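# Find the light check weight and set it on the red dish

## Task

Of four check weights, one is lighter than the rest. Identify it and lay it flat on the red dish, keeping the other three off that dish. Every object other than the weights and the dish must stay upright, and the balance must remain on the piece of furniture it already sits on. Hint for weighing: with equal loads the balance's pointer sits over the white mark; otherwise it tilts toward the side carrying less.

## Robot and tools

Robots: three identical i2rt Big YAM arms named arm1, arm2 and arm3. Each has six revolute joints, a two-finger gripper and a wrist camera (arm1_cam_wrist, arm2_cam_wrist, arm3_cam_wrist). Two fixed cameras, room_a and room_b, watch the room. Images are 672x504 pixels. Reach is roughly 1.0 m from the joint1 axis.

Frame: one scene frame for everything, metres, origin on the floor, +z up. Base (foot) poses as x, y, z, quat wxyz: arm1 -0.017, +1.211, +0.828, (+0.030, -0.003, -0.002, -1.000), so it faces roughly -x; arm2 +0.095, -0.011, +0.883, (+0.025, -0.002, -0.007, +1.000), facing roughly +x; arm3 -0.083, -1.202, +0.816, (+0.086, +0.005, -0.002, +0.996), facing roughly +x. Each foot faces along its own +x. The 'hand' point lies between the finger pads, about 1 cm short of the tips; fingers point along the hand's +z and open/close along its y.

Joints (radians, absolute, with the tolerance counted as reached): joint1_rad -2.879..2.879 ±0.045, base yaw, positive counter-clockwise from above, 0 = along the foot's facing. joint2_rad 0..3.141 ±0.14, shoulder, 0 = upper arm pointing back, positive lifts it up then forward. joint3_rad 0..3.019 ±0.09, elbow, 0 = folded, positive opens. joint4_rad -1.692..1.57 ±0.055, hand pitch, positive tips fingers up. joint5_rad -1.57..1.57 ±0.03, sideways hand swing, positive to the arm's right. joint6_rad -2.094..2.094 ±0.035, hand roll, positive clockwise viewed from behind. gripper_m 0..0.093 ±0.003, fingertip gap in metres; roughly 50 to 64 N per pad.

Tool move: arguments arm1, arm2, arm3 (each that arm's own part, an object) and cameras. An arm not named keeps its previous command. Inside an arm's part: 'joints' is a dict of absolute joint targets by name (units above). 'target' is a list of 7 numbers [x, y, z, qw, qx, qy, qz], an absolute hand pose in the scene frame in metres, same format as the printed 'hand' line; the hand travels in a straight line from its current hand_target toward it. When 'target' is present, 'joints' may only hold gripper_m. 'speed' (0.002 to 0.5 m/s, default 0.25) caps that straight path and needs a target; rotation is capped at twice the value in rad/s. 'min_time_s' (0.1 to 8 s) sets a minimum duration for that arm's joint motions. Hand paths take 0.5 to 10 s and all finish together, paced by the slowest; one action never exceeds 15 s. Each control step limits the commanded pose to 100 mm and 20 degrees from the measured one; expect a centimetre or more of error, and overshoot in speed near full stretch. Paths do not avoid obstacles or other arms. Separate joint speeds can make a posture change sweep wide. 'cameras' takes a list from arm1_cam_wrist, arm2_cam_wrist, arm3_cam_wrist, room_a, room_b, all; [] gives none; omitted means all for an empty move, none otherwise. An empty move returns the full state, images and the scene number. Unknown keys invalidate a call; out-of-range values get it refused, and a refusal (or a stop) cancels the rest of that reply's move, wait and finished_scene calls.

Tool wait: seconds from 0 to 10, optional cameras; nothing new is commanded.

Tool zoom_image: camera name and region [x0, y0, x1, y1] in pixels from the top-left, at most 504 by 504; only cameras present in the latest images.

Tool finished_scene: scene = current scene number; irreversible, leaves the goal to hold unattended.

Reading results: a 'move' line lists each arm sent motion with 'done' or its worst status. joint_status and hand_status per motion: off_target (stopped short, may still push), time_out (each joint keeps a nearby target and keeps pushing; on_its_own lists those; sending the reported position relieves it), not_followed (a safety check withheld the targets; 'joint command not followed' or 'pose unreachable' appears, and the arm may keep trying), limit_stop_at_motor_heat (resend after a heat stop). 'as last shown' marks arms not in the action, with status 'not commanded'. In on_its_own, 'held at' is the commanded target, not the measured angle. hand_target is the hand pose at the held joint targets. Joint velocities are in joint order (rad/s, gripper m/s); 'within noise' means still. Torques are N m, positive toward larger angles, include gravity; entries 3 and 4 wrap at ±28. Gripper: closed on nothing reads 0.000 to 0.003; gripping a rigid part it may read up to 0.005 below or 0.002 above its width; aim about 0.005 under first-contact width for full force; release by commanding well above the reading. The 'pictures' line gives image order; images may lag the state slightly. Camera calibrations (intrinsics K, distortion, T_world_to_cam) are supplied; room cameras may be a couple of degrees and millimetres off.

Avoid: pressing arms into each other (including closing a gripper on another arm's fingers) or hitting hard; knocking things to the floor or out of the work area; dropping parts from height, releasing moving parts, slamming fixed or heavy objects; toppling anything but the weights and dish; moving the balance off its furniture. The arms keep pushing after contact and can overheat: MOTOR HOT appears near 85 °C and at 100 °C an OVER-TEMPERATURE FAULT drops the arm for 30 to 60 s. Loose objects may occasionally get nudged by outside disturbances.

Each tool is called after ">>>" as name([rows], argument=value, ...), one row to a line, values as JSON.

## Session

>>> move()

Scene clock: 0.00 s.
Joint torques (N m): no reading
Heat: arm1: hottest joint2_rad 37 °C; arm2: hottest joint2_rad 31 °C; arm3: hottest joint2_rad 36 °C.
Joint velocities: within noise
arm1.joint_positions: joint1_rad=+0.463 joint2_rad=+0.615 joint3_rad=+1.490 joint4_rad=-1.383 joint5_rad=+0.276 joint6_rad=+0.395 gripper_m=+0.09396
arm1.joint_status: not commanded
arm1.hand: x=-0.2166 y=+1.1519 z=+1.4100 quat_wxyz=(-0.119, -0.855, +0.016, +0.505) (m; scene frame)
arm1.hand_target: x=-0.2135 y=+1.1537 z=+1.4229 quat_wxyz=(-0.125, -0.847, +0.018, +0.516) (m; scene frame)
arm1.hand_status: not commanded
arm2.joint_positions: joint1_rad=+0.482 joint2_rad=+0.585 joint3_rad=+1.357 joint4_rad=-1.462 joint5_rad=+0.226 joint6_rad=+0.023 gripper_m=+0.09396
arm2.joint_status: not commanded
arm2.hand: x=-0.1095 y=-0.0683 z=+1.3892 quat_wxyz=(-0.010, +0.891, +0.138, -0.433) (m; scene frame)
arm2.hand_target: x=-0.1075 y=-0.0675 z=+1.4001 quat_wxyz=(-0.007, +0.885, +0.136, -0.444) (m; scene frame)
arm2.hand_status: not commanded
arm3.joint_positions: joint1_rad=-0.065 joint2_rad=+0.649 joint3_rad=+1.390 joint4_rad=-1.161 joint5_rad=-0.034 joint6_rad=-0.702 gripper_m=+0.09396
arm3.joint_status: not commanded
arm3.hand: x=-0.3410 y=-1.1470 z=+1.3892 quat_wxyz=(-0.236, +0.811, +0.203, -0.495) (m; scene frame)
arm3.hand_target: x=-0.3379 y=-1.1478 z=+1.4005 quat_wxyz=(-0.241, +0.804, +0.201, -0.504) (m; scene frame)
arm3.hand_status: not commanded
pictures: arm1_cam_wrist, arm2_cam_wrist, arm3_cam_wrist, room_a, room_b

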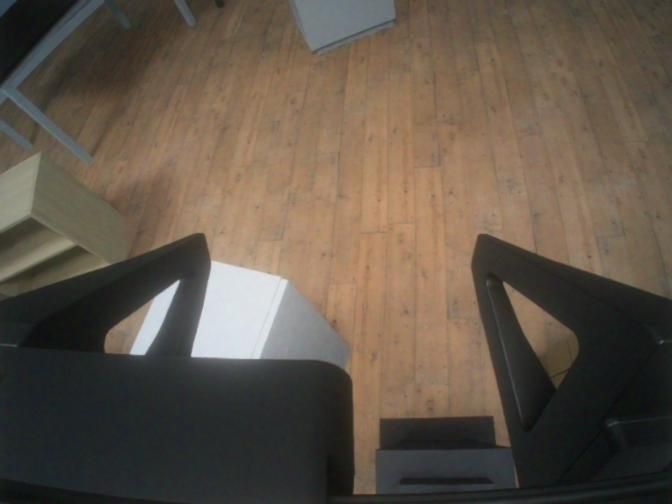

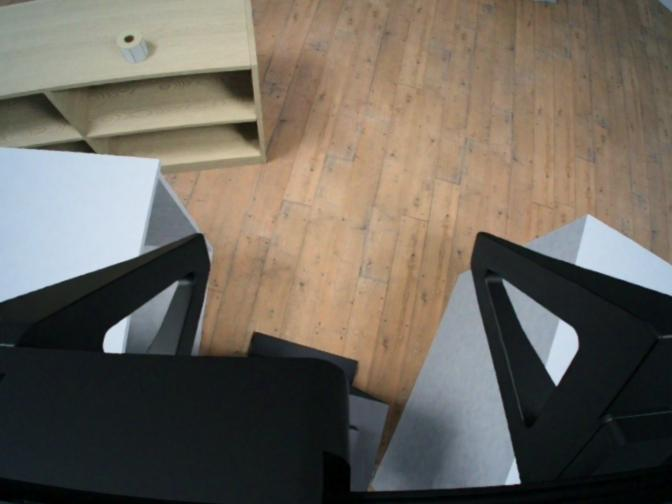

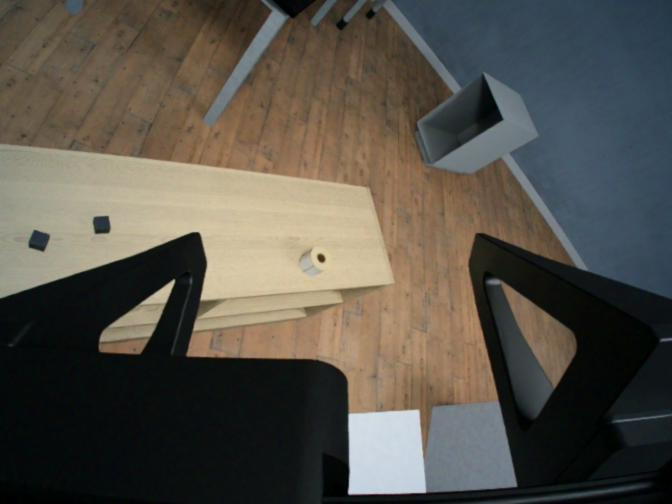

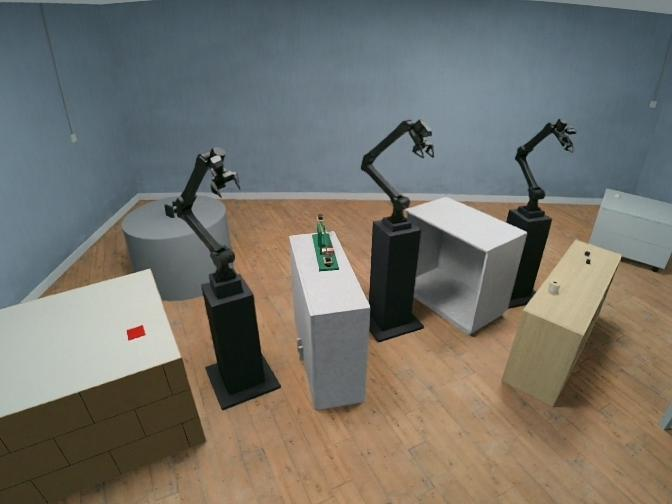

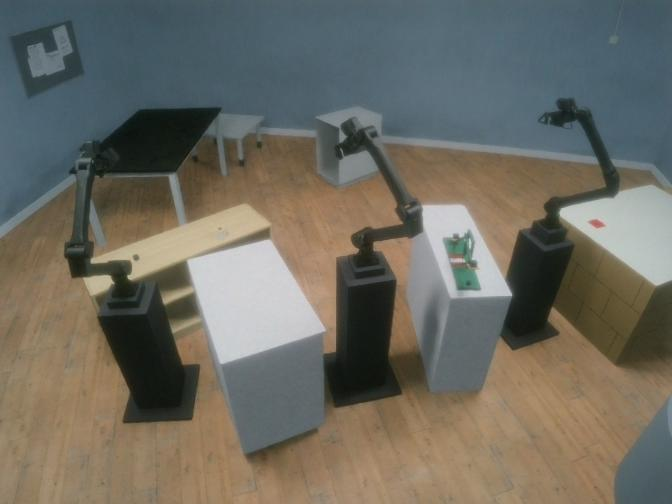

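>>> zoom_image(camera="room_a", region=[280, 200, 380, 290])

>>> zoom_image(camera="room_b", region=[410, 200, 520, 310])

>>> zoom_image(camera="room_a", region=[500, 220, 640, 320])

>>> zoom_image(camera="room_a", region=[90, 300, 180, 360])

>>> zoom_image(camera="room_b", region=[80, 190, 280, 320])

Scaled by 5.040 from the camera's 672x504 image, which has a finer 960x720 frame.

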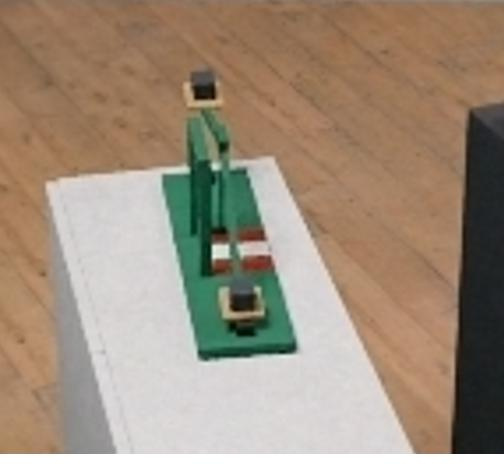

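Scaled by 4.582 from the camera's 672x504 image, which has a finer 960x720 frame.

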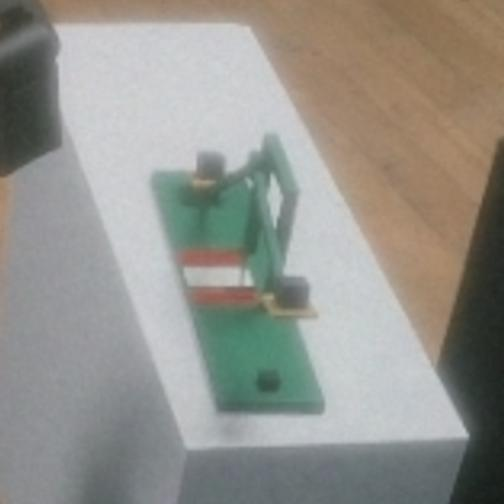

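Scaled by 3.600 from the camera's 672x504 image, which has a finer 960x720 frame.

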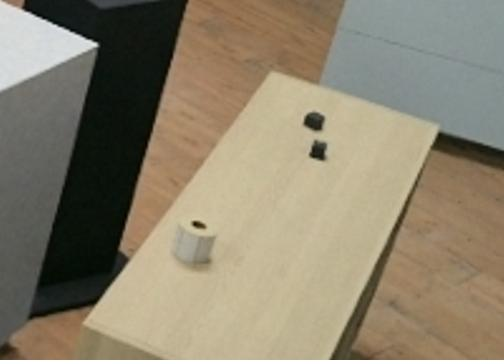

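Scaled by 5.600 from the camera's 672x504 image, which has a finer 960x720 frame.

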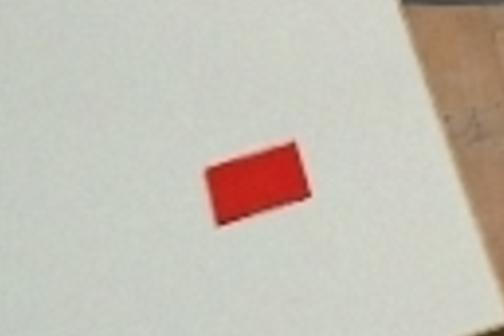

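Scaled by 2.520 from the camera's 672x504 image, which has a finer 960x720 frame.

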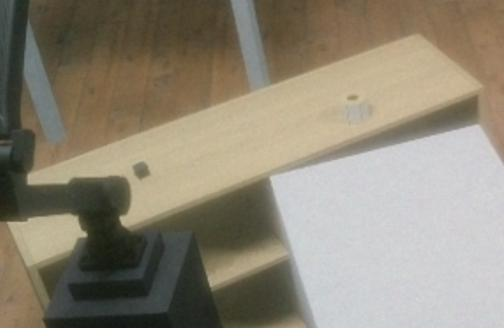

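>>> move(arm1={"joints":{"joint1_rad":1.9,"joint2_rad":1.1,"joint3_rad":1.6,"joint4_rad":-1.2,"joint5_rad":0,"joint6_rad":0,"gripper_m":0.09}}, cameras=["arm1_cam_wrist"])

Scene clock: 4.53 s.
Joint torques (N m): arm1=[0.38 -5.19 13.65 2.11 0.09 -0.2] | arm2=[1.38 2.14 10.95 1.89 0.08 0.1] | arm3=[-1.26 0.44 8.8 2.07 0 0.02]
Heat: arm1: hottest joint2_rad 37 °C; arm2: hottest joint2_rad 31 °C; arm3: hottest joint2_rad 36 °C.
move: arm1 done
Joint velocities: within noise
arm1.joint_positions: joint1_rad=+1.887 joint2_rad=+1.109 joint3_rad=+1.561 joint4_rad=-1.211 joint5_rad=-0.001 joint6_rad=+0.012 gripper_m=+0.09010
arm1.joint_status: all done
arm1.hand: x=+0.1473 y=+0.8069 z=+1.3248 quat_wxyz=(-0.326, -0.519, -0.758, +0.223) (m; scene frame)
arm1.hand_target: x=+0.1517 y=+0.8110 z=+1.3512 quat_wxyz=(-0.349, -0.503, -0.754, +0.238) (m; scene frame)
arm1.hand_status: not commanded
arm2, arm3: as last shown
arm3.hand_target: x=-0.3379 y=-1.1478 z=+1.4005 quat_wxyz=(-0.241, +0.805, +0.201, -0.504) (m; scene frame)
pictures: arm1_cam_wrist
camera_calibration:
arm1_cam_wrist: T_world_to_cam=[[-0.932676, -0.360708, 0.0022132, 0.425547], [-0.355541, 0.918245, -0.174403, -0.454433], [0.0608763, -0.163449, -0.984672, 1.55488], [0, 0, 0, 1]] pos_world=[0.140673, 0.824921, 1.45085]

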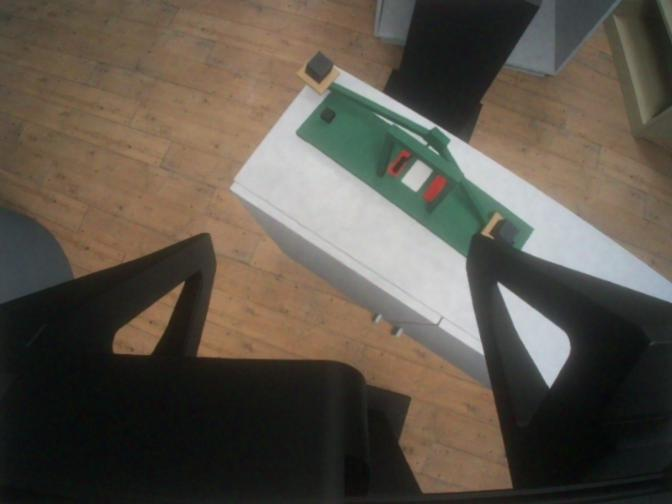

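>>> zoom_image(camera="arm1_cam_wrist", region=[280, 30, 380, 130])

Scaled by 5.040 from the camera's 672x504 image, which has a finer 960x720 frame.

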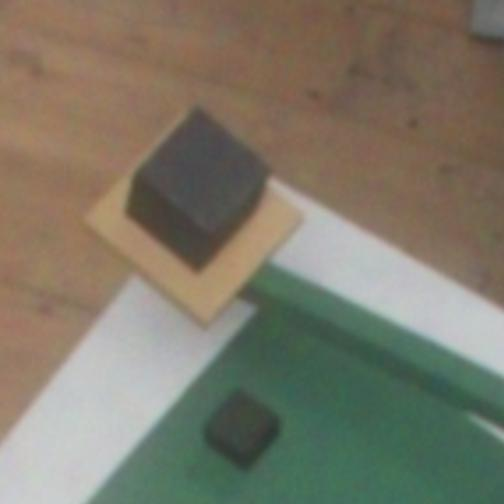

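>>> move(arm1={"target":[0.35,0.57,1.03,0.2514,0.7286,0.5391,-0.3397],"speed":0.25}, cameras=["arm1_cam_wrist"])

Scene clock: 9.30 s.
Joint torques (N m): arm1=[0.32 -15.38 15.24 1.01 0.53 0.07] | arm2=[1.61 2.26 11 1.91 0.07 0.11] | arm3=[-1.14 0.44 8.79 2.04 0 0.01]
Heat: arm1: hottest joint2_rad 37 °C; arm2: hottest joint2_rad 31 °C; arm3: hottest joint2_rad 36 °C.
move: arm1 off_target
Joint velocities: within noise
arm1.joint_positions: joint1_rad=+2.164 joint2_rad=+1.977 joint3_rad=+1.731 joint4_rad=-0.772 joint5_rad=+0.669 joint6_rad=+0.735 gripper_m=+0.09010
arm1.joint_status: not commanded
arm1.hand: x=+0.3335 y=+0.5789 z=+1.0083 quat_wxyz=(-0.228, -0.727, -0.550, +0.342) (m; scene frame)
arm1.hand_target: x=+0.3491 y=+0.5713 z=+1.0303 quat_wxyz=(-0.252, -0.728, -0.539, +0.339) (m; scene frame)
arm1.hand_status: off_target (0.029 m and 2.9 deg from the pose sent, 0.429 m and 38.3 deg at the start)
arm2, arm3: as last shown
pictures: arm1_cam_wrist
camera_calibration:
arm1_cam_wrist: T_world_to_cam=[[-0.955565, 0.291022, 0.0469295, 0.102859], [0.275767, 0.938778, -0.206517, -0.42416], [-0.104157, -0.184398, -0.977317, 1.25454], [0, 0, 0, 1]] pos_world=[0.345927, 0.599593, 1.13366]

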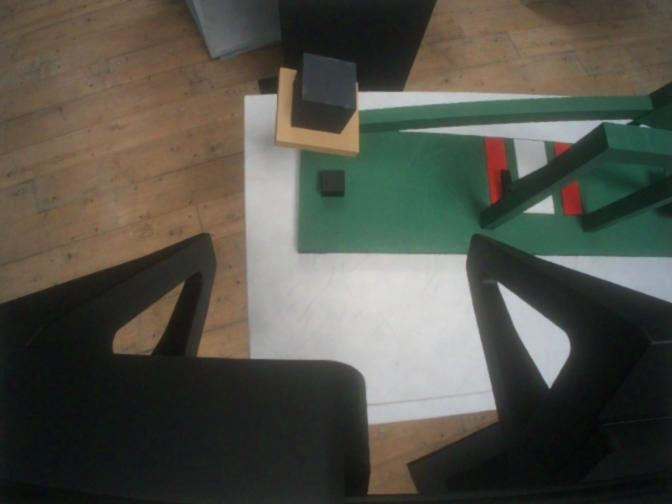

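>>> zoom_image(camera="arm1_cam_wrist", region=[250, 30, 410, 150])

>>> move(cameras=["room_a","room_b"])

>>> zoom_image(camera="room_a", region=[290, 190, 360, 280])

>>> zoom_image(camera="room_b", region=[430, 200, 520, 300])

Scaled by 3.150 from the camera's 672x504 image, which has a finer 960x720 frame.

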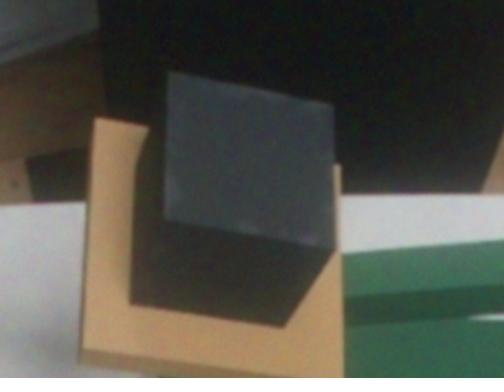

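Scene clock: 10.00 s.
Joint torques (N m): arm1=[0.38 -15.03 15.36 0.84 0.5 0.03] | arm2=[1.38 2.2 11 1.88 0.09 0.11] | arm3=[-1.08 0.38 8.81 2.04 0 0.02]
Heat: arm1: hottest joint2_rad 37 °C; arm2: hottest joint2_rad 31 °C; arm3: hottest joint2_rad 36 °C.
Joint velocities: within noise
arm1.joint_positions: joint1_rad=+2.164 joint2_rad=+1.977 joint3_rad=+1.731 joint4_rad=-0.772 joint5_rad=+0.669 joint6_rad=+0.736 gripper_m=+0.09010
arm1.joint_status: not commanded
arm1.hand: x=+0.3335 y=+0.5789 z=+1.0083 quat_wxyz=(-0.228, -0.727, -0.550, +0.341) (m; scene frame)
arm1.hand_target: x=+0.3491 y=+0.5714 z=+1.0303 quat_wxyz=(-0.252, -0.728, -0.539, +0.339) (m; scene frame)
arm1.hand_status: off_target (0.029 m and 2.9 deg from the pose sent, 0.429 m and 38.3 deg at the start)
arm2.joint_positions: joint1_rad=+0.482 joint2_rad=+0.585 joint3_rad=+1.357 joint4_rad=-1.462 joint5_rad=+0.226 joint6_rad=+0.023 gripper_m=+0.09396
arm2.joint_status: not commanded
arm2.hand: x=-0.1095 y=-0.0683 z=+1.3892 quat_wxyz=(-0.010, +0.891, +0.138, -0.433) (m; scene frame)
arm2.hand_target: x=-0.1075 y=-0.0675 z=+1.4001 quat_wxyz=(-0.007, +0.885, +0.136, -0.444) (m; scene frame)
arm2.hand_status: not commanded
arm3.joint_positions: joint1_rad=-0.065 joint2_rad=+0.649 joint3_rad=+1.390 joint4_rad=-1.161 joint5_rad=-0.034 joint6_rad=-0.702 gripper_m=+0.09396
arm3.joint_status: not commanded
arm3.hand: x=-0.3410 y=-1.1470 z=+1.3892 quat_wxyz=(-0.236, +0.811, +0.203, -0.495) (m; scene frame)
arm3.hand_target: x=-0.3379 y=-1.1478 z=+1.4005 quat_wxyz=(-0.241, +0.805, +0.201, -0.504) (m; scene frame)
arm3.hand_status: not commanded
pictures: room_a, room_b

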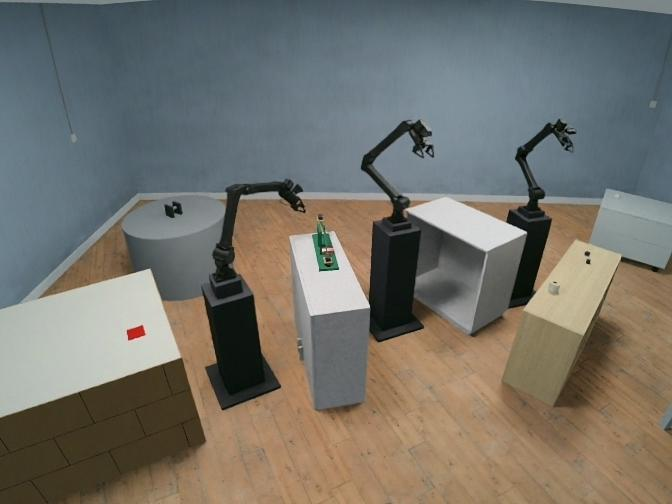

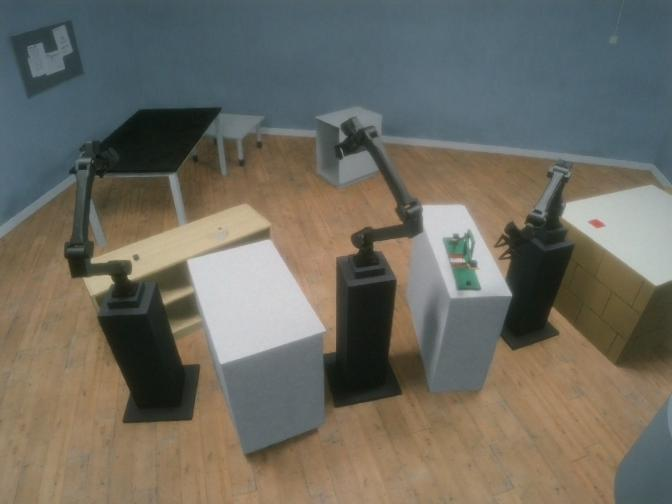

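Scaled by 5.600 from the camera's 672x504 image, which has a finer 960x720 frame.

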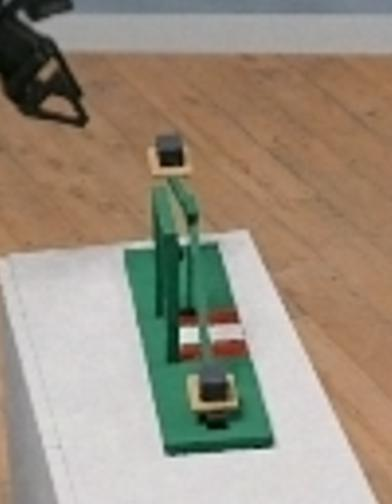

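Scaled by 5.040 from the camera's 672x504 image, which has a finer 960x720 frame.

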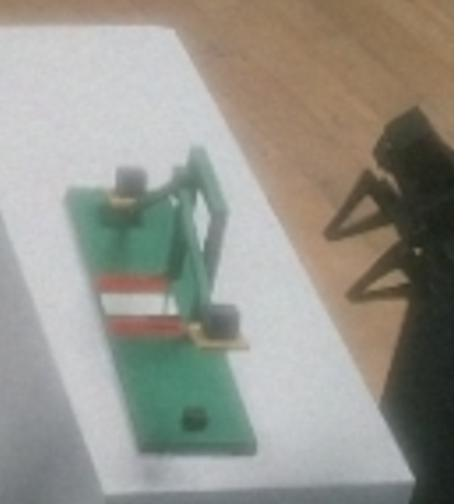

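>>> move(arm1={"target":[0.334,0.505,1.003,0.3323,0.7524,0.4973,-0.2764],"speed":0.2}, cameras=["arm1_cam_wrist"])

Scene clock: 12.10 s.
Joint torques (N m): arm1=[-0.56 -15.74 14.98 2.15 0.28 0.05] | arm2=[1.44 2.14 10.97 1.95 0.08 0.1] | arm3=[-1.03 0.5 8.79 2.06 0 0.02]
Heat: arm1: hottest joint2_rad 38 °C; arm2: hottest joint2_rad 31 °C; arm3: hottest joint2_rad 36 °C.
move: arm1 off_target
Joint velocities: within noise
arm1.joint_positions: joint1_rad=+2.076 joint2_rad=+2.039 joint3_rad=+1.731 joint4_rad=-0.559 joint5_rad=+0.505 joint6_rad=+0.751 gripper_m=+0.09010
arm1.joint_status: not commanded
arm1.hand: x=+0.3224 y=+0.5220 z=+0.9792 quat_wxyz=(-0.302, -0.753, -0.515, +0.279) (m; scene frame)
arm1.hand_target: x=+0.3329 y=+0.5069 z=+1.0035 quat_wxyz=(-0.332, -0.752, -0.497, +0.276) (m; scene frame)
arm1.hand_status: off_target (0.031 m and 4.0 deg from the pose sent, 0.074 m and 15.6 deg at the start)
arm2, arm3: as last shown
pictures: arm1_cam_wrist
camera_calibration:
arm1_cam_wrist: T_world_to_cam=[[-0.943245, 0.288663, -0.164204, 0.314131], [0.317631, 0.928509, -0.192308, -0.395754], [0.096953, -0.23355, -0.967499, 1.16555], [0, 0, 0, 1]] pos_world=[0.309003, 0.548997, 1.10314]

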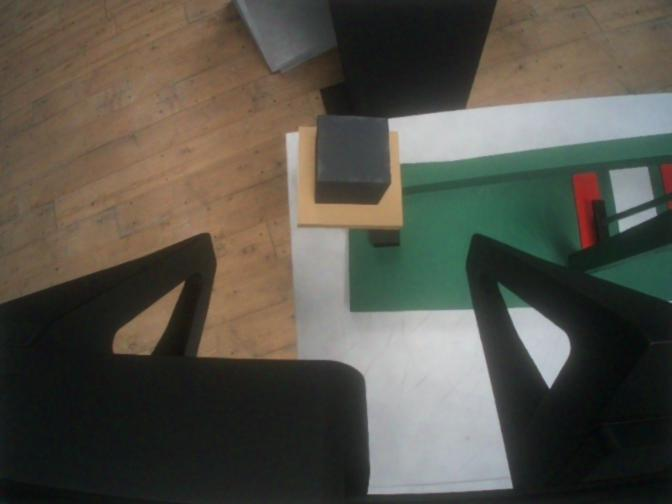

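>>> move(arm1={"target":[0.317,0.451,0.962,0.3323,0.7524,0.4973,-0.2764],"speed":0.1}, cameras=["arm1_cam_wrist"])

Scene clock: 14.10 s.
Joint torques (N m): arm1=[-1.61 -17.03 15.21 2.02 0.23 -0.18] | arm2=[1.67 2.32 10.97 1.98 0.08 0.12] | arm3=[-1.14 0.38 8.8 2.07 -0.01 0.01]
Heat: arm1: hottest joint3_rad 39 °C; arm2: hottest joint2_rad 31 °C; arm3: hottest joint2_rad 36 °C.
move: arm1 off_target
Joint velocities: within noise
arm1.joint_positions: joint1_rad=+2.029 joint2_rad=+2.164 joint3_rad=+1.842 joint4_rad=-0.510 joint5_rad=+0.464 joint6_rad=+0.728 gripper_m=+0.09008
arm1.joint_status: not commanded
arm1.hand: x=+0.3159 y=+0.4724 z=+0.9452 quat_wxyz=(-0.312, -0.756, -0.507, +0.272) (m; scene frame)
arm1.hand_target: x=+0.3160 y=+0.4528 z=+0.9626 quat_wxyz=(-0.333, -0.752, -0.497, +0.277) (m; scene frame)
arm1.hand_status: off_target (0.027 m and 2.6 deg from the pose sent, 0.073 m and 4.0 deg at the start)
arm2, arm3: as last shown
pictures: arm1_cam_wrist
camera_calibration:
arm1_cam_wrist: T_world_to_cam=[[-0.937128, 0.291028, -0.192599, 0.340542], [0.327113, 0.924819, -0.194181, -0.353693], [0.121607, -0.244974, -0.961873, 1.11411], [0, 0, 0, 1]] pos_world=[0.299346, 0.500922, 1.06854]

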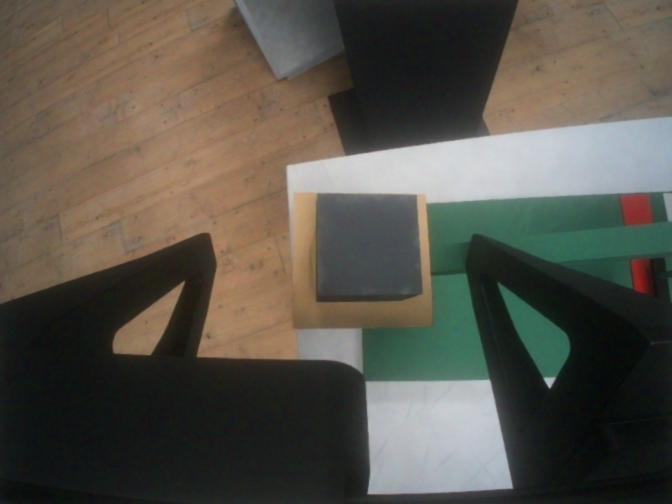

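>>> move(arm1={"target":[0.308,0.446,0.954,0.3323,0.7524,0.4973,-0.2764],"speed":0.1}, cameras=["arm1_cam_wrist"])

Scene clock: 15.23 s.
Joint torques (N m): arm1=[-1.61 -16.73 14.46 2.07 0.2 -0.23] | arm2=[1.73 2.32 10.99 1.95 0.08 0.1] | arm3=[-1.14 0.5 8.8 2.04 0 0.02]
Heat: arm1: hottest joint3_rad 39 °C; arm2: hottest joint3_rad 32 °C; arm3: hottest joint2_rad 36 °C.
move: arm1 off_target
Joint velocities: within noise
arm1.joint_positions: joint1_rad=+2.017 joint2_rad=+2.171 joint3_rad=+1.842 joint4_rad=-0.491 joint5_rad=+0.454 joint6_rad=+0.719 gripper_m=+0.09008
arm1.joint_status: not commanded
arm1.hand: x=+0.3105 y=+0.4664 z=+0.9418 quat_wxyz=(-0.316, -0.755, -0.506, +0.271) (m; scene frame)
arm1.hand_target: x=+0.3074 y=+0.4475 z=+0.9543 quat_wxyz=(-0.332, -0.752, -0.497, +0.277) (m; scene frame)
arm1.hand_status: off_target (0.024 m and 2.2 deg from the pose sent, 0.029 m and 2.6 deg at the start)
arm2, arm3: as last shown
pictures: arm1_cam_wrist
camera_calibration:
arm1_cam_wrist: T_world_to_cam=[[-0.936334, 0.28888, -0.199568, 0.343952], [0.327138, 0.924202, -0.197059, -0.343972], [0.127514, -0.249799, -0.959865, 1.10847], [0, 0, 0, 1]] pos_world=[0.293235, 0.495432, 1.06484]

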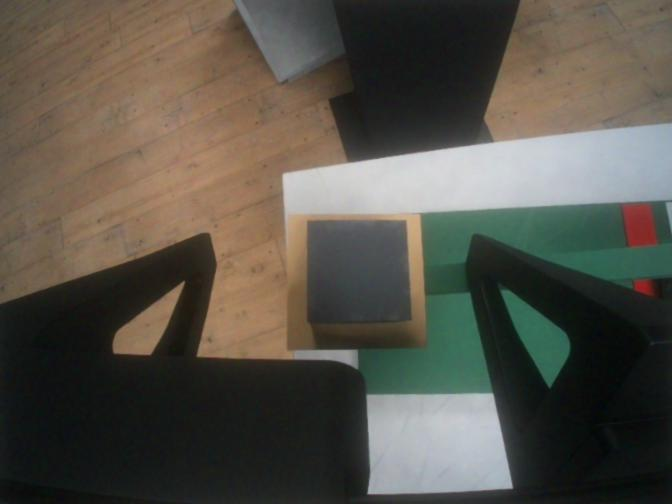

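>>> move(arm1={"target":[0.302,0.446,0.961,0.3323,0.7524,0.4973,-0.2764],"speed":0.1}, cameras=["arm1_cam_wrist"])

>>> move(arm1={"joints":{"gripper_m":0.04}}, cameras=["arm1_cam_wrist"])

Scene clock: 16.57 s.
Joint torques (N m): arm1=[-1.55 -17.49 14.01 1.87 0.22 -0.24] | arm2=[1.55 2.08 10.97 1.92 0.07 0.11] | arm3=[-1.2 0.32 8.81 2.09 -0.01 0.01]
Heat: arm1: hottest joint3_rad 39 °C; arm2: hottest joint3_rad 32 °C; arm3: hottest joint2_rad 36 °C.
move: arm1 off_target
Joint velocities: within noise
arm1.joint_positions: joint1_rad=+2.011 joint2_rad=+2.171 joint3_rad=+1.842 joint4_rad=-0.491 joint5_rad=+0.449 joint6_rad=+0.713 gripper_m=+0.09008
arm1.joint_status: not commanded
arm1.hand: x=+0.3061 y=+0.4643 z=+0.9416 quat_wxyz=(-0.315, -0.756, -0.507, +0.271) (m; scene frame)
arm1.hand_target: x=+0.3011 y=+0.4473 z=+0.9613 quat_wxyz=(-0.332, -0.752, -0.497, +0.277) (m; scene frame)
arm1.hand_status: off_target (0.027 m and 2.4 deg from the pose sent, 0.029 m and 2.2 deg at the start)
arm2, arm3: as last shown
pictures: arm1_cam_wrist
camera_calibration:
arm1_cam_wrist: T_world_to_cam=[[-0.93674, 0.288901, -0.197622, 0.338704], [0.326446, 0.924791, -0.195433, -0.342311], [0.126299, -0.247583, -0.9606, 1.10837], [0, 0, 0, 1]] pos_world=[0.289038, 0.493127, 1.06474]

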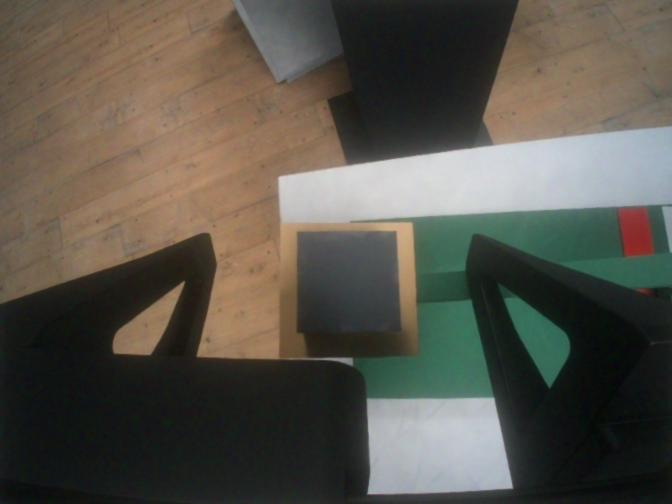

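Scene clock: 17.27 s.
Joint torques (N m): arm1=[-1.26 -17.61 14.02 1.98 0.24 -0.24] | arm2=[1.44 2.14 10.95 1.94 0.08 0.12] | arm3=[-1.2 0.44 8.8 2.1 0.01 0.01]
Heat: arm1: hottest joint3_rad 39 °C; arm2: hottest joint3_rad 32 °C; arm3: hottest joint2_rad 36 °C.
move: arm1 done
Joint velocities: within noise
arm1.joint_positions: joint1_rad=+2.009 joint2_rad=+2.171 joint3_rad=+1.842 joint4_rad=-0.491 joint5_rad=+0.448 joint6_rad=+0.713 gripper_m=+0.04020
arm1.joint_status: all done
arm1.hand: x=+0.3052 y=+0.4638 z=+0.9415 quat_wxyz=(-0.315, -0.756, -0.506, +0.271) (m; scene frame)
arm1.hand_target: x=+0.3014 y=+0.4474 z=+0.9613 quat_wxyz=(-0.332, -0.752, -0.497, +0.277) (m; scene frame)
arm1.hand_status: not commanded
arm2, arm3: as last shown
pictures: arm1_cam_wrist
camera_calibration:
arm1_cam_wrist: T_world_to_cam=[[-0.936524, 0.289407, -0.197904, 0.33788], [0.326942, 0.924736, -0.194863, -0.342263], [0.126615, -0.247197, -0.960657, 1.10806], [0, 0, 0, 1]] pos_world=[0.288037, 0.492626, 1.06464]

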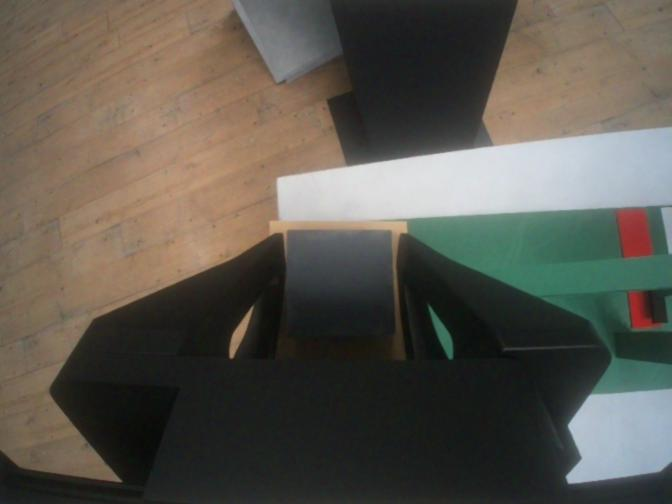

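>>> move(arm1={"joints":{"gripper_m":0.022}}, cameras=["arm1_cam_wrist"])

Scene clock: 17.87 s.
Joint torques (N m): arm1=[-1.55 -18.14 14.01 1.84 0.25 -0.23] | arm2=[1.49 2.14 10.99 1.96 0.08 0.11] | arm3=[-1.2 0.38 8.83 2.07 -0.01 0.01]
Heat: arm1: hottest joint3_rad 39 °C; arm2: hottest joint3_rad 32 °C; arm3: hottest joint2_rad 36 °C.
move: arm1 off_target
Joint velocities: within noise
arm1.joint_positions: joint1_rad=+2.009 joint2_rad=+2.171 joint3_rad=+1.842 joint4_rad=-0.491 joint5_rad=+0.447 joint6_rad=+0.713 gripper_m=+0.03047
arm1.joint_status: gripper_m off_target (ended at +0.03049, target +0.02200)
arm1.hand: x=+0.3052 y=+0.4639 z=+0.9415 quat_wxyz=(-0.315, -0.756, -0.507, +0.271) (m; scene frame)
arm1.hand_target: x=+0.3014 y=+0.4474 z=+0.9613 quat_wxyz=(-0.332, -0.752, -0.497, +0.277) (m; scene frame)
arm1.hand_status: not commanded
arm2, arm3: as last shown
pictures: arm1_cam_wrist
camera_calibration:
arm1_cam_wrist: T_world_to_cam=[[-0.936551, 0.289179, -0.198109, 0.338218], [0.32675, 0.924835, -0.194716, -0.342412], [0.126911, -0.247094, -0.960645, 1.10791], [0, 0, 0, 1]] pos_world=[0.288036, 0.492626, 1.06464]

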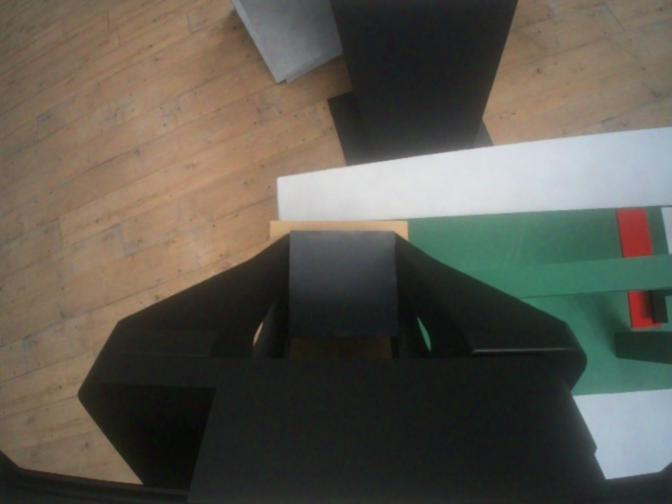

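>>> move(arm1={"target":[0.305,0.49,1.06,0.3323,0.7524,0.4973,-0.2764],"speed":0.2}, cameras=["arm1_cam_wrist"])

>>> move(arm1={"joints":{"joint1_rad":-1.0,"joint2_rad":1.0,"joint3_rad":1.4,"joint4_rad":-1.13,"joint5_rad":0,"joint6_rad":0},"min_time_s":3}, cameras=["arm1_cam_wrist","room_a"])

Scene clock: 19.90 s.
Joint torques (N m): arm1=[0.62 -18.96 13.57 1.36 0.48 0.03] | arm2=[1.44 2.32 10.96 1.98 0.08 0.1] | arm3=[-1.08 0.56 8.77 2.09 -0.01 0.01]
Heat: arm1: hottest joint3_rad 40 °C; arm2: hottest joint3_rad 32 °C; arm3: hottest joint2_rad 36 °C.
move: arm1 off_target
Joint velocities: within noise
arm1.joint_positions: joint1_rad=+2.014 joint2_rad=+2.034 joint3_rad=+1.842 joint4_rad=-0.647 joint5_rad=+0.465 joint6_rad=+0.713 gripper_m=+0.03047
arm1.joint_status: not commanded
arm1.hand: x=+0.2924 y=+0.4913 z=+1.0246 quat_wxyz=(-0.305, -0.756, -0.508, +0.277) (m; scene frame)
arm1.hand_target: x=+0.3043 y=+0.4910 z=+1.0599 quat_wxyz=(-0.332, -0.752, -0.497, +0.276) (m; scene frame)
arm1.hand_status: off_target (0.038 m and 3.4 deg from the pose sent, 0.121 m and 2.4 deg at the start)
arm2, arm3: as last shown
pictures: arm1_cam_wrist
camera_calibration:
arm1_cam_wrist: T_world_to_cam=[[-0.938273, 0.297442, -0.176554, 0.30912], [0.329211, 0.924536, -0.191975, -0.350777], [0.106129, -0.238248, -0.965388, 1.20273], [0, 0, 0, 1]] pos_world=[0.277874, 0.518909, 1.14834]

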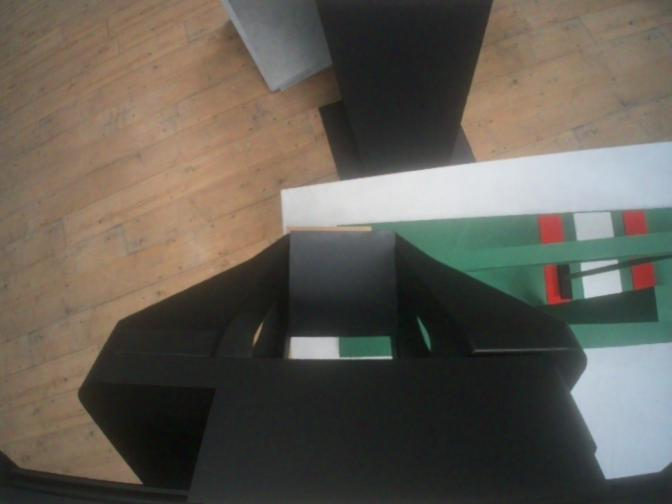

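Scene clock: 23.63 s.
Joint torques (N m): arm1=[-1.38 -5.01 11.88 1.54 0 -0.2] | arm2=[1.44 1.9 10.95 1.95 0.08 0.11] | arm3=[-1.03 0.38 8.8 2.09 -0.01 0.01]
Heat: arm1: hottest joint3_rad 41 °C; arm2: hottest joint3_rad 33 °C; arm3: hottest joint2_rad 36 °C.
move: arm1 done
Joint velocities: within noise
arm1.joint_positions: joint1_rad=-0.987 joint2_rad=+1.010 joint3_rad=+1.385 joint4_rad=-1.128 joint5_rad=+0.003 joint6_rad=+0.014 gripper_m=+0.03047
arm1.joint_status: all done
arm1.hand: x=-0.2619 y=+1.5453 z=+1.2859 quat_wxyz=(+0.173, -0.817, +0.418, +0.358) (m; scene frame)
arm1.hand_target: x=-0.2558 y=+1.5457 z=+1.2974 quat_wxyz=(+0.181, -0.813, +0.415, +0.366) (m; scene frame)
arm1.hand_status: not commanded
arm2.joint_positions: joint1_rad=+0.482 joint2_rad=+0.585 joint3_rad=+1.357 joint4_rad=-1.462 joint5_rad=+0.226 joint6_rad=+0.023 gripper_m=+0.09396
arm2.joint_status: not commanded
arm2.hand: x=-0.1095 y=-0.0683 z=+1.3892 quat_wxyz=(-0.010, +0.891, +0.138, -0.433) (m; scene frame)
arm2.hand_target: x=-0.1075 y=-0.0675 z=+1.4001 quat_wxyz=(-0.007, +0.885, +0.136, -0.444) (m; scene frame)
arm2.hand_status: not commanded
arm3.joint_positions: joint1_rad=-0.065 joint2_rad=+0.649 joint3_rad=+1.390 joint4_rad=-1.161 joint5_rad=-0.034 joint6_rad=-0.702 gripper_m=+0.09396
arm3.joint_status: not commanded
arm3.hand: x=-0.3410 y=-1.1470 z=+1.3892 quat_wxyz=(-0.236, +0.811, +0.203, -0.495) (m; scene frame)
arm3.hand_target: x=-0.3379 y=-1.1478 z=+1.4005 quat_wxyz=(-0.241, +0.805, +0.201, -0.504) (m; scene frame)
arm3.hand_status: not commanded
pictures: arm1_cam_wrist, room_a
camera_calibration:
arm1_cam_wrist: T_world_to_cam=[[0.806446, 0.591151, -0.013611, -0.684814], [0.57961, -0.794839, -0.179674, 1.61422], [-0.117033, 0.137008, -0.983632, 1.15006], [0, 0, 0, 1]] pos_world=[-0.248755, 1.5303, 1.41195]

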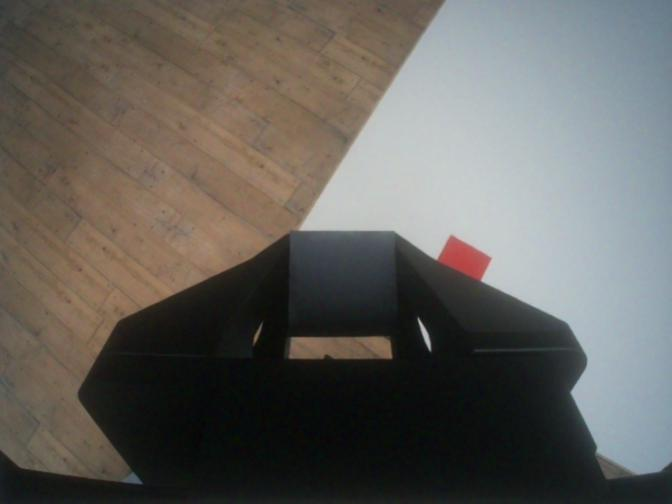

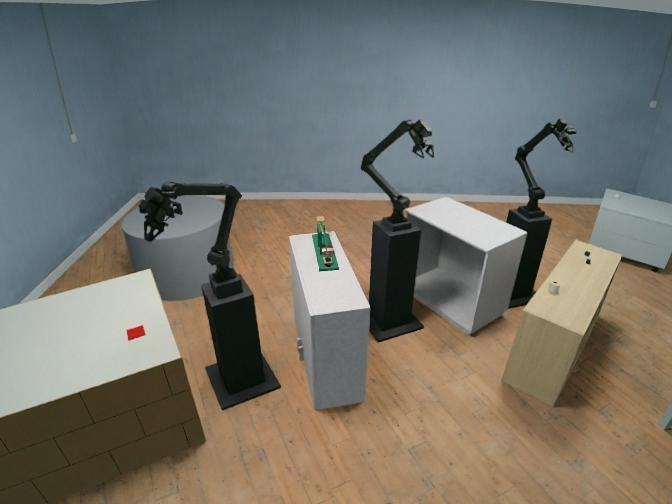

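>>> move(arm1={"target":[-0.14,1.70,0.90,0.2559,-0.7099,0.5749,0.3161],"speed":0.25}, cameras=["arm1_cam_wrist"])

Scene clock: 26.80 s.
Joint torques (N m): arm1=[-1.49 -7.65 9.48 2.63 0.21 0.01] | arm2=[1.61 2.43 10.91 1.94 0.08 0.1] | arm3=[-1.03 0.38 8.77 2.06 -0.01 0.02]
Heat: arm1: hottest joint3_rad 41 °C; arm2: hottest joint3_rad 34 °C; arm3: hottest joint2_rad 36 °C.
move: arm1 off_target
Joint velocities: within noise
arm1.joint_positions: joint1_rad=-1.354 joint2_rad=+1.471 joint3_rad=+0.653 joint4_rad=+0.050 joint5_rad=+0.043 joint6_rad=+0.017 gripper_m=+0.03047
arm1.joint_status: not commanded
arm1.hand: x=-0.1432 y=+1.6864 z=+0.8900 quat_wxyz=(+0.245, -0.724, +0.569, +0.303) (m; scene frame)
arm1.hand_target: x=-0.1399 y=+1.6995 z=+0.9002 quat_wxyz=(+0.256, -0.710, +0.575, +0.316) (m; scene frame)
arm1.hand_status: off_target (0.017 m and 2.6 deg from the pose sent, 0.433 m and 24.3 deg at the start)
arm2, arm3: as last shown
pictures: arm1_cam_wrist
camera_calibration:
arm1_cam_wrist: T_world_to_cam=[[0.972617, 0.232027, 0.0134027, -0.263932], [0.231082, -0.959268, -0.162499, 1.79843], [-0.0248474, 0.161146, -0.986618, 0.730333], [0, 0, 0, 1]] pos_world=[-0.140734, 1.66873, 1.01634]

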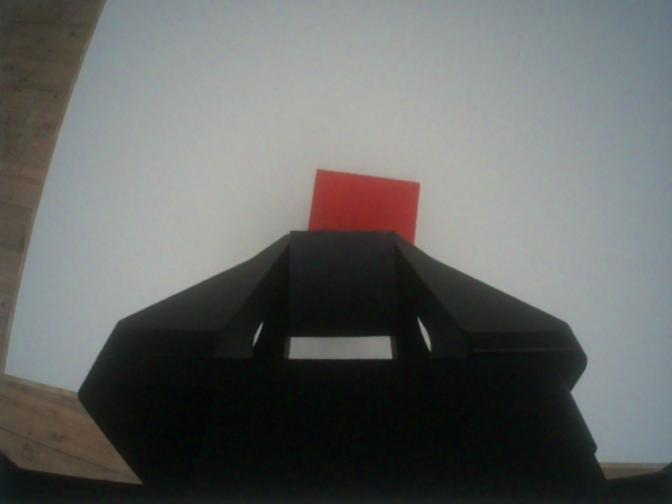

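>>> move(arm1={"target":[-0.134,1.758,0.79,0.2635,-0.7057,0.5715,0.3254],"speed":0.2}, cameras=["arm1_cam_wrist","room_a","room_b"])

>>> zoom_image(camera="room_a", region=[90, 260, 220, 360])

>>> zoom_image(camera="room_b", region=[540, 170, 660, 270])

Scene clock: 28.83 s.
Joint torques (N m): arm1=[-1.08 -9.58 8.36 2.47 0.02 -0.24] | arm2=[1.44 2.26 11 1.92 0.08 0.11] | arm3=[-1.14 0.44 8.8 2.09 -0.01 0.01]
Heat: arm1: hottest joint3_rad 41 °C; arm2: hottest joint3_rad 34 °C; arm3: hottest joint2_rad 36 °C.
move: arm1 off_target
Joint velocities: within noise
arm1.joint_positions: joint1_rad=-1.404 joint2_rad=+1.877 joint3_rad=+0.725 joint4_rad=+0.398 joint5_rad=+0.012 joint6_rad=+0.011 gripper_m=+0.03047
arm1.joint_status: not commanded
arm1.hand: x=-0.1357 y=+1.7348 z=+0.7788 quat_wxyz=(+0.246, -0.713, +0.579, +0.310) (m; scene frame)
arm1.hand_target: x=-0.1336 y=+1.7569 z=+0.7908 quat_wxyz=(+0.264, -0.706, +0.572, +0.325) (m; scene frame)
arm1.hand_status: off_target (0.026 m and 2.9 deg from the pose sent, 0.123 m and 3.9 deg at the start)
arm2, arm3: as last shown
pictures: arm1_cam_wrist, room_a, room_b
camera_calibration:
arm1_cam_wrist: T_world_to_cam=[[0.977823, 0.209384, -0.004619, -0.226954], [0.205357, -0.962881, -0.175183, 1.83777], [-0.041128, 0.170349, -0.984525, 0.593232], [0, 0, 0, 1]] pos_world=[-0.13108, 1.71602, 0.904949]

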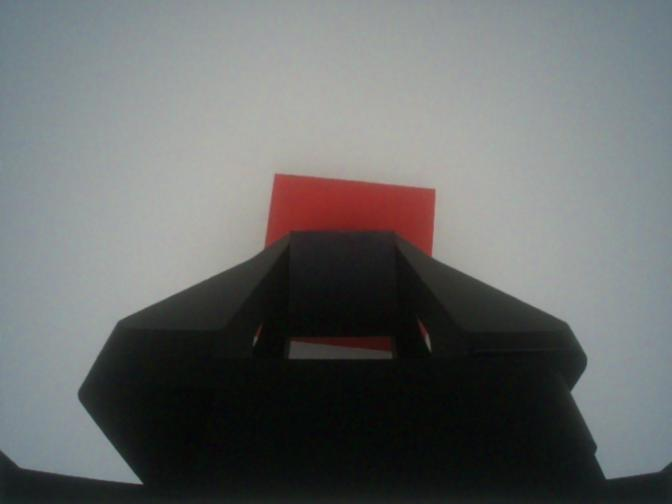

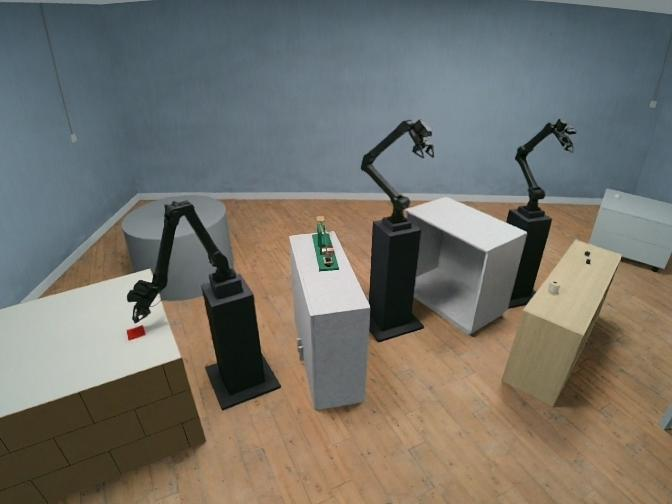

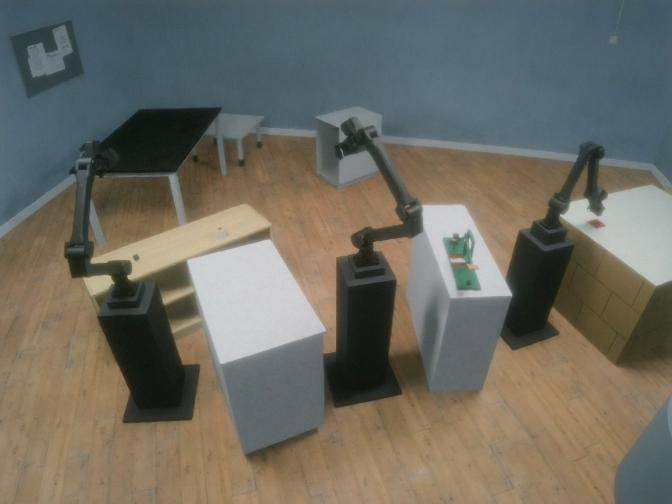

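Scaled by 3.877 from the camera's 672x504 image, which has a finer 960x720 frame.

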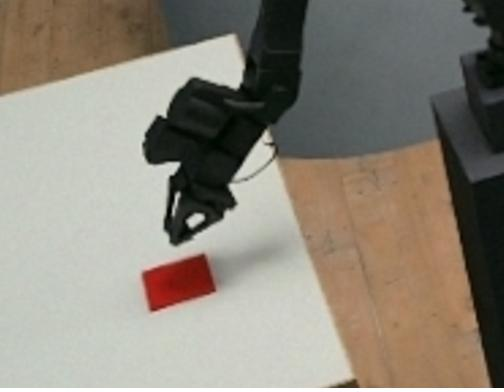

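Scaled by 4.200 from the camera's 672x504 image, which has a finer 960x720 frame.

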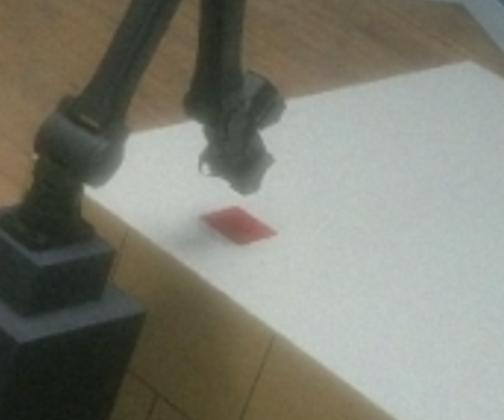

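>>> move(arm1={"target":[-0.133,1.769,0.749,0.2635,-0.7057,0.5715,0.3254],"speed":0.1}, cameras=["arm1_cam_wrist","room_a"])

>>> zoom_image(camera="room_a", region=[100, 290, 190, 360])

Scene clock: 30.47 s.
Joint torques (N m): arm1=[-1.49 -10.64 7.21 2.55 -0.06 -0.27] | arm2=[1.49 2.14 10.96 1.96 0.08 0.1] | arm3=[-1.26 0.38 8.8 2.07 0 0]
Heat: arm1: hottest joint3_rad 41 °C; arm2: hottest joint3_rad 34 °C; arm3: hottest joint2_rad 36 °C.
move: arm1 off_target
Joint velocities: within noise
arm1.joint_positions: joint1_rad=-1.412 joint2_rad=+2.014 joint3_rad=+0.771 joint4_rad=+0.491 joint5_rad=+0.006 joint6_rad=+0.006 gripper_m=+0.03047
arm1.joint_status: not commanded
arm1.hand: x=-0.1358 y=+1.7475 z=+0.7385 quat_wxyz=(+0.246, -0.713, +0.578, +0.311) (m; scene frame)
arm1.hand_target: x=-0.1326 y=+1.7681 z=+0.7495 quat_wxyz=(+0.264, -0.706, +0.572, +0.325) (m; scene frame)
arm1.hand_status: off_target (0.024 m and 2.9 deg from the pose sent, 0.045 m and 2.9 deg at the start)
arm2, arm3: as last shown
pictures: arm1_cam_wrist, room_a
camera_calibration:
arm1_cam_wrist: T_world_to_cam=[[0.977732, 0.2098, -0.00492342, -0.230247], [0.205667, -0.962609, -0.176309, 1.84337], [-0.0417291, 0.17137, -0.984323, 0.549293], [0, 0, 0, 1]] pos_world=[-0.131079, 1.72861, 0.86455]

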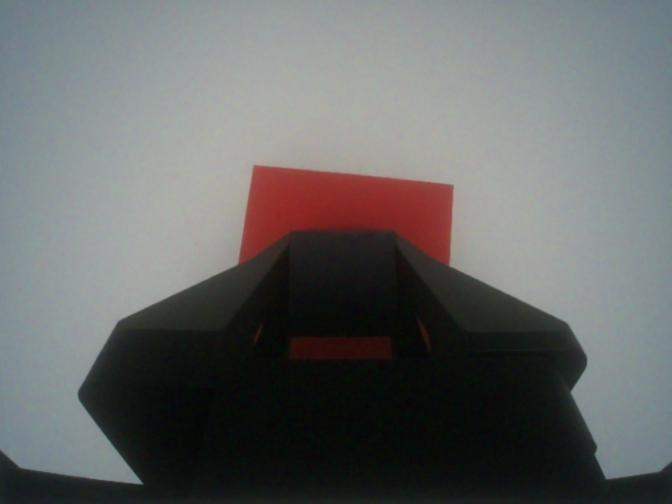

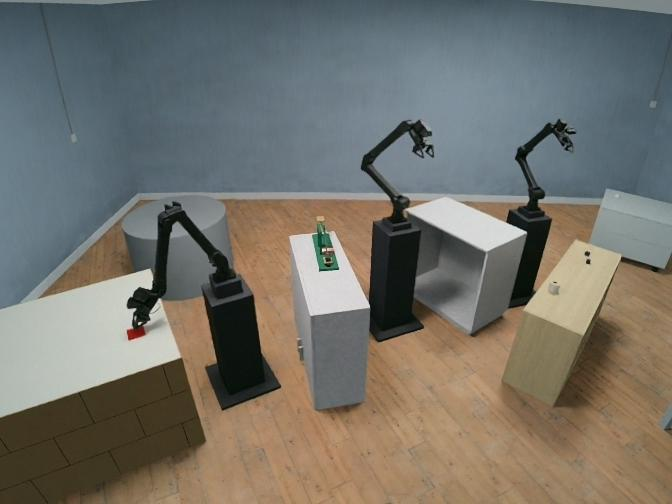

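Scaled by 5.600 from the camera's 672x504 image, which has a finer 960x720 frame.

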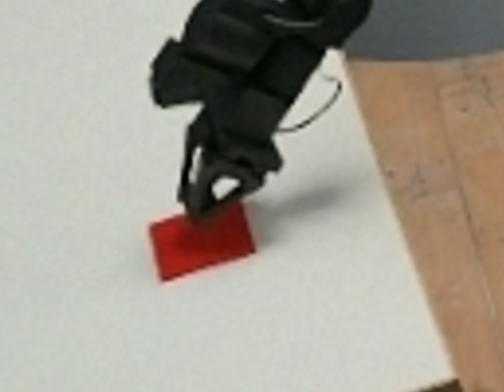

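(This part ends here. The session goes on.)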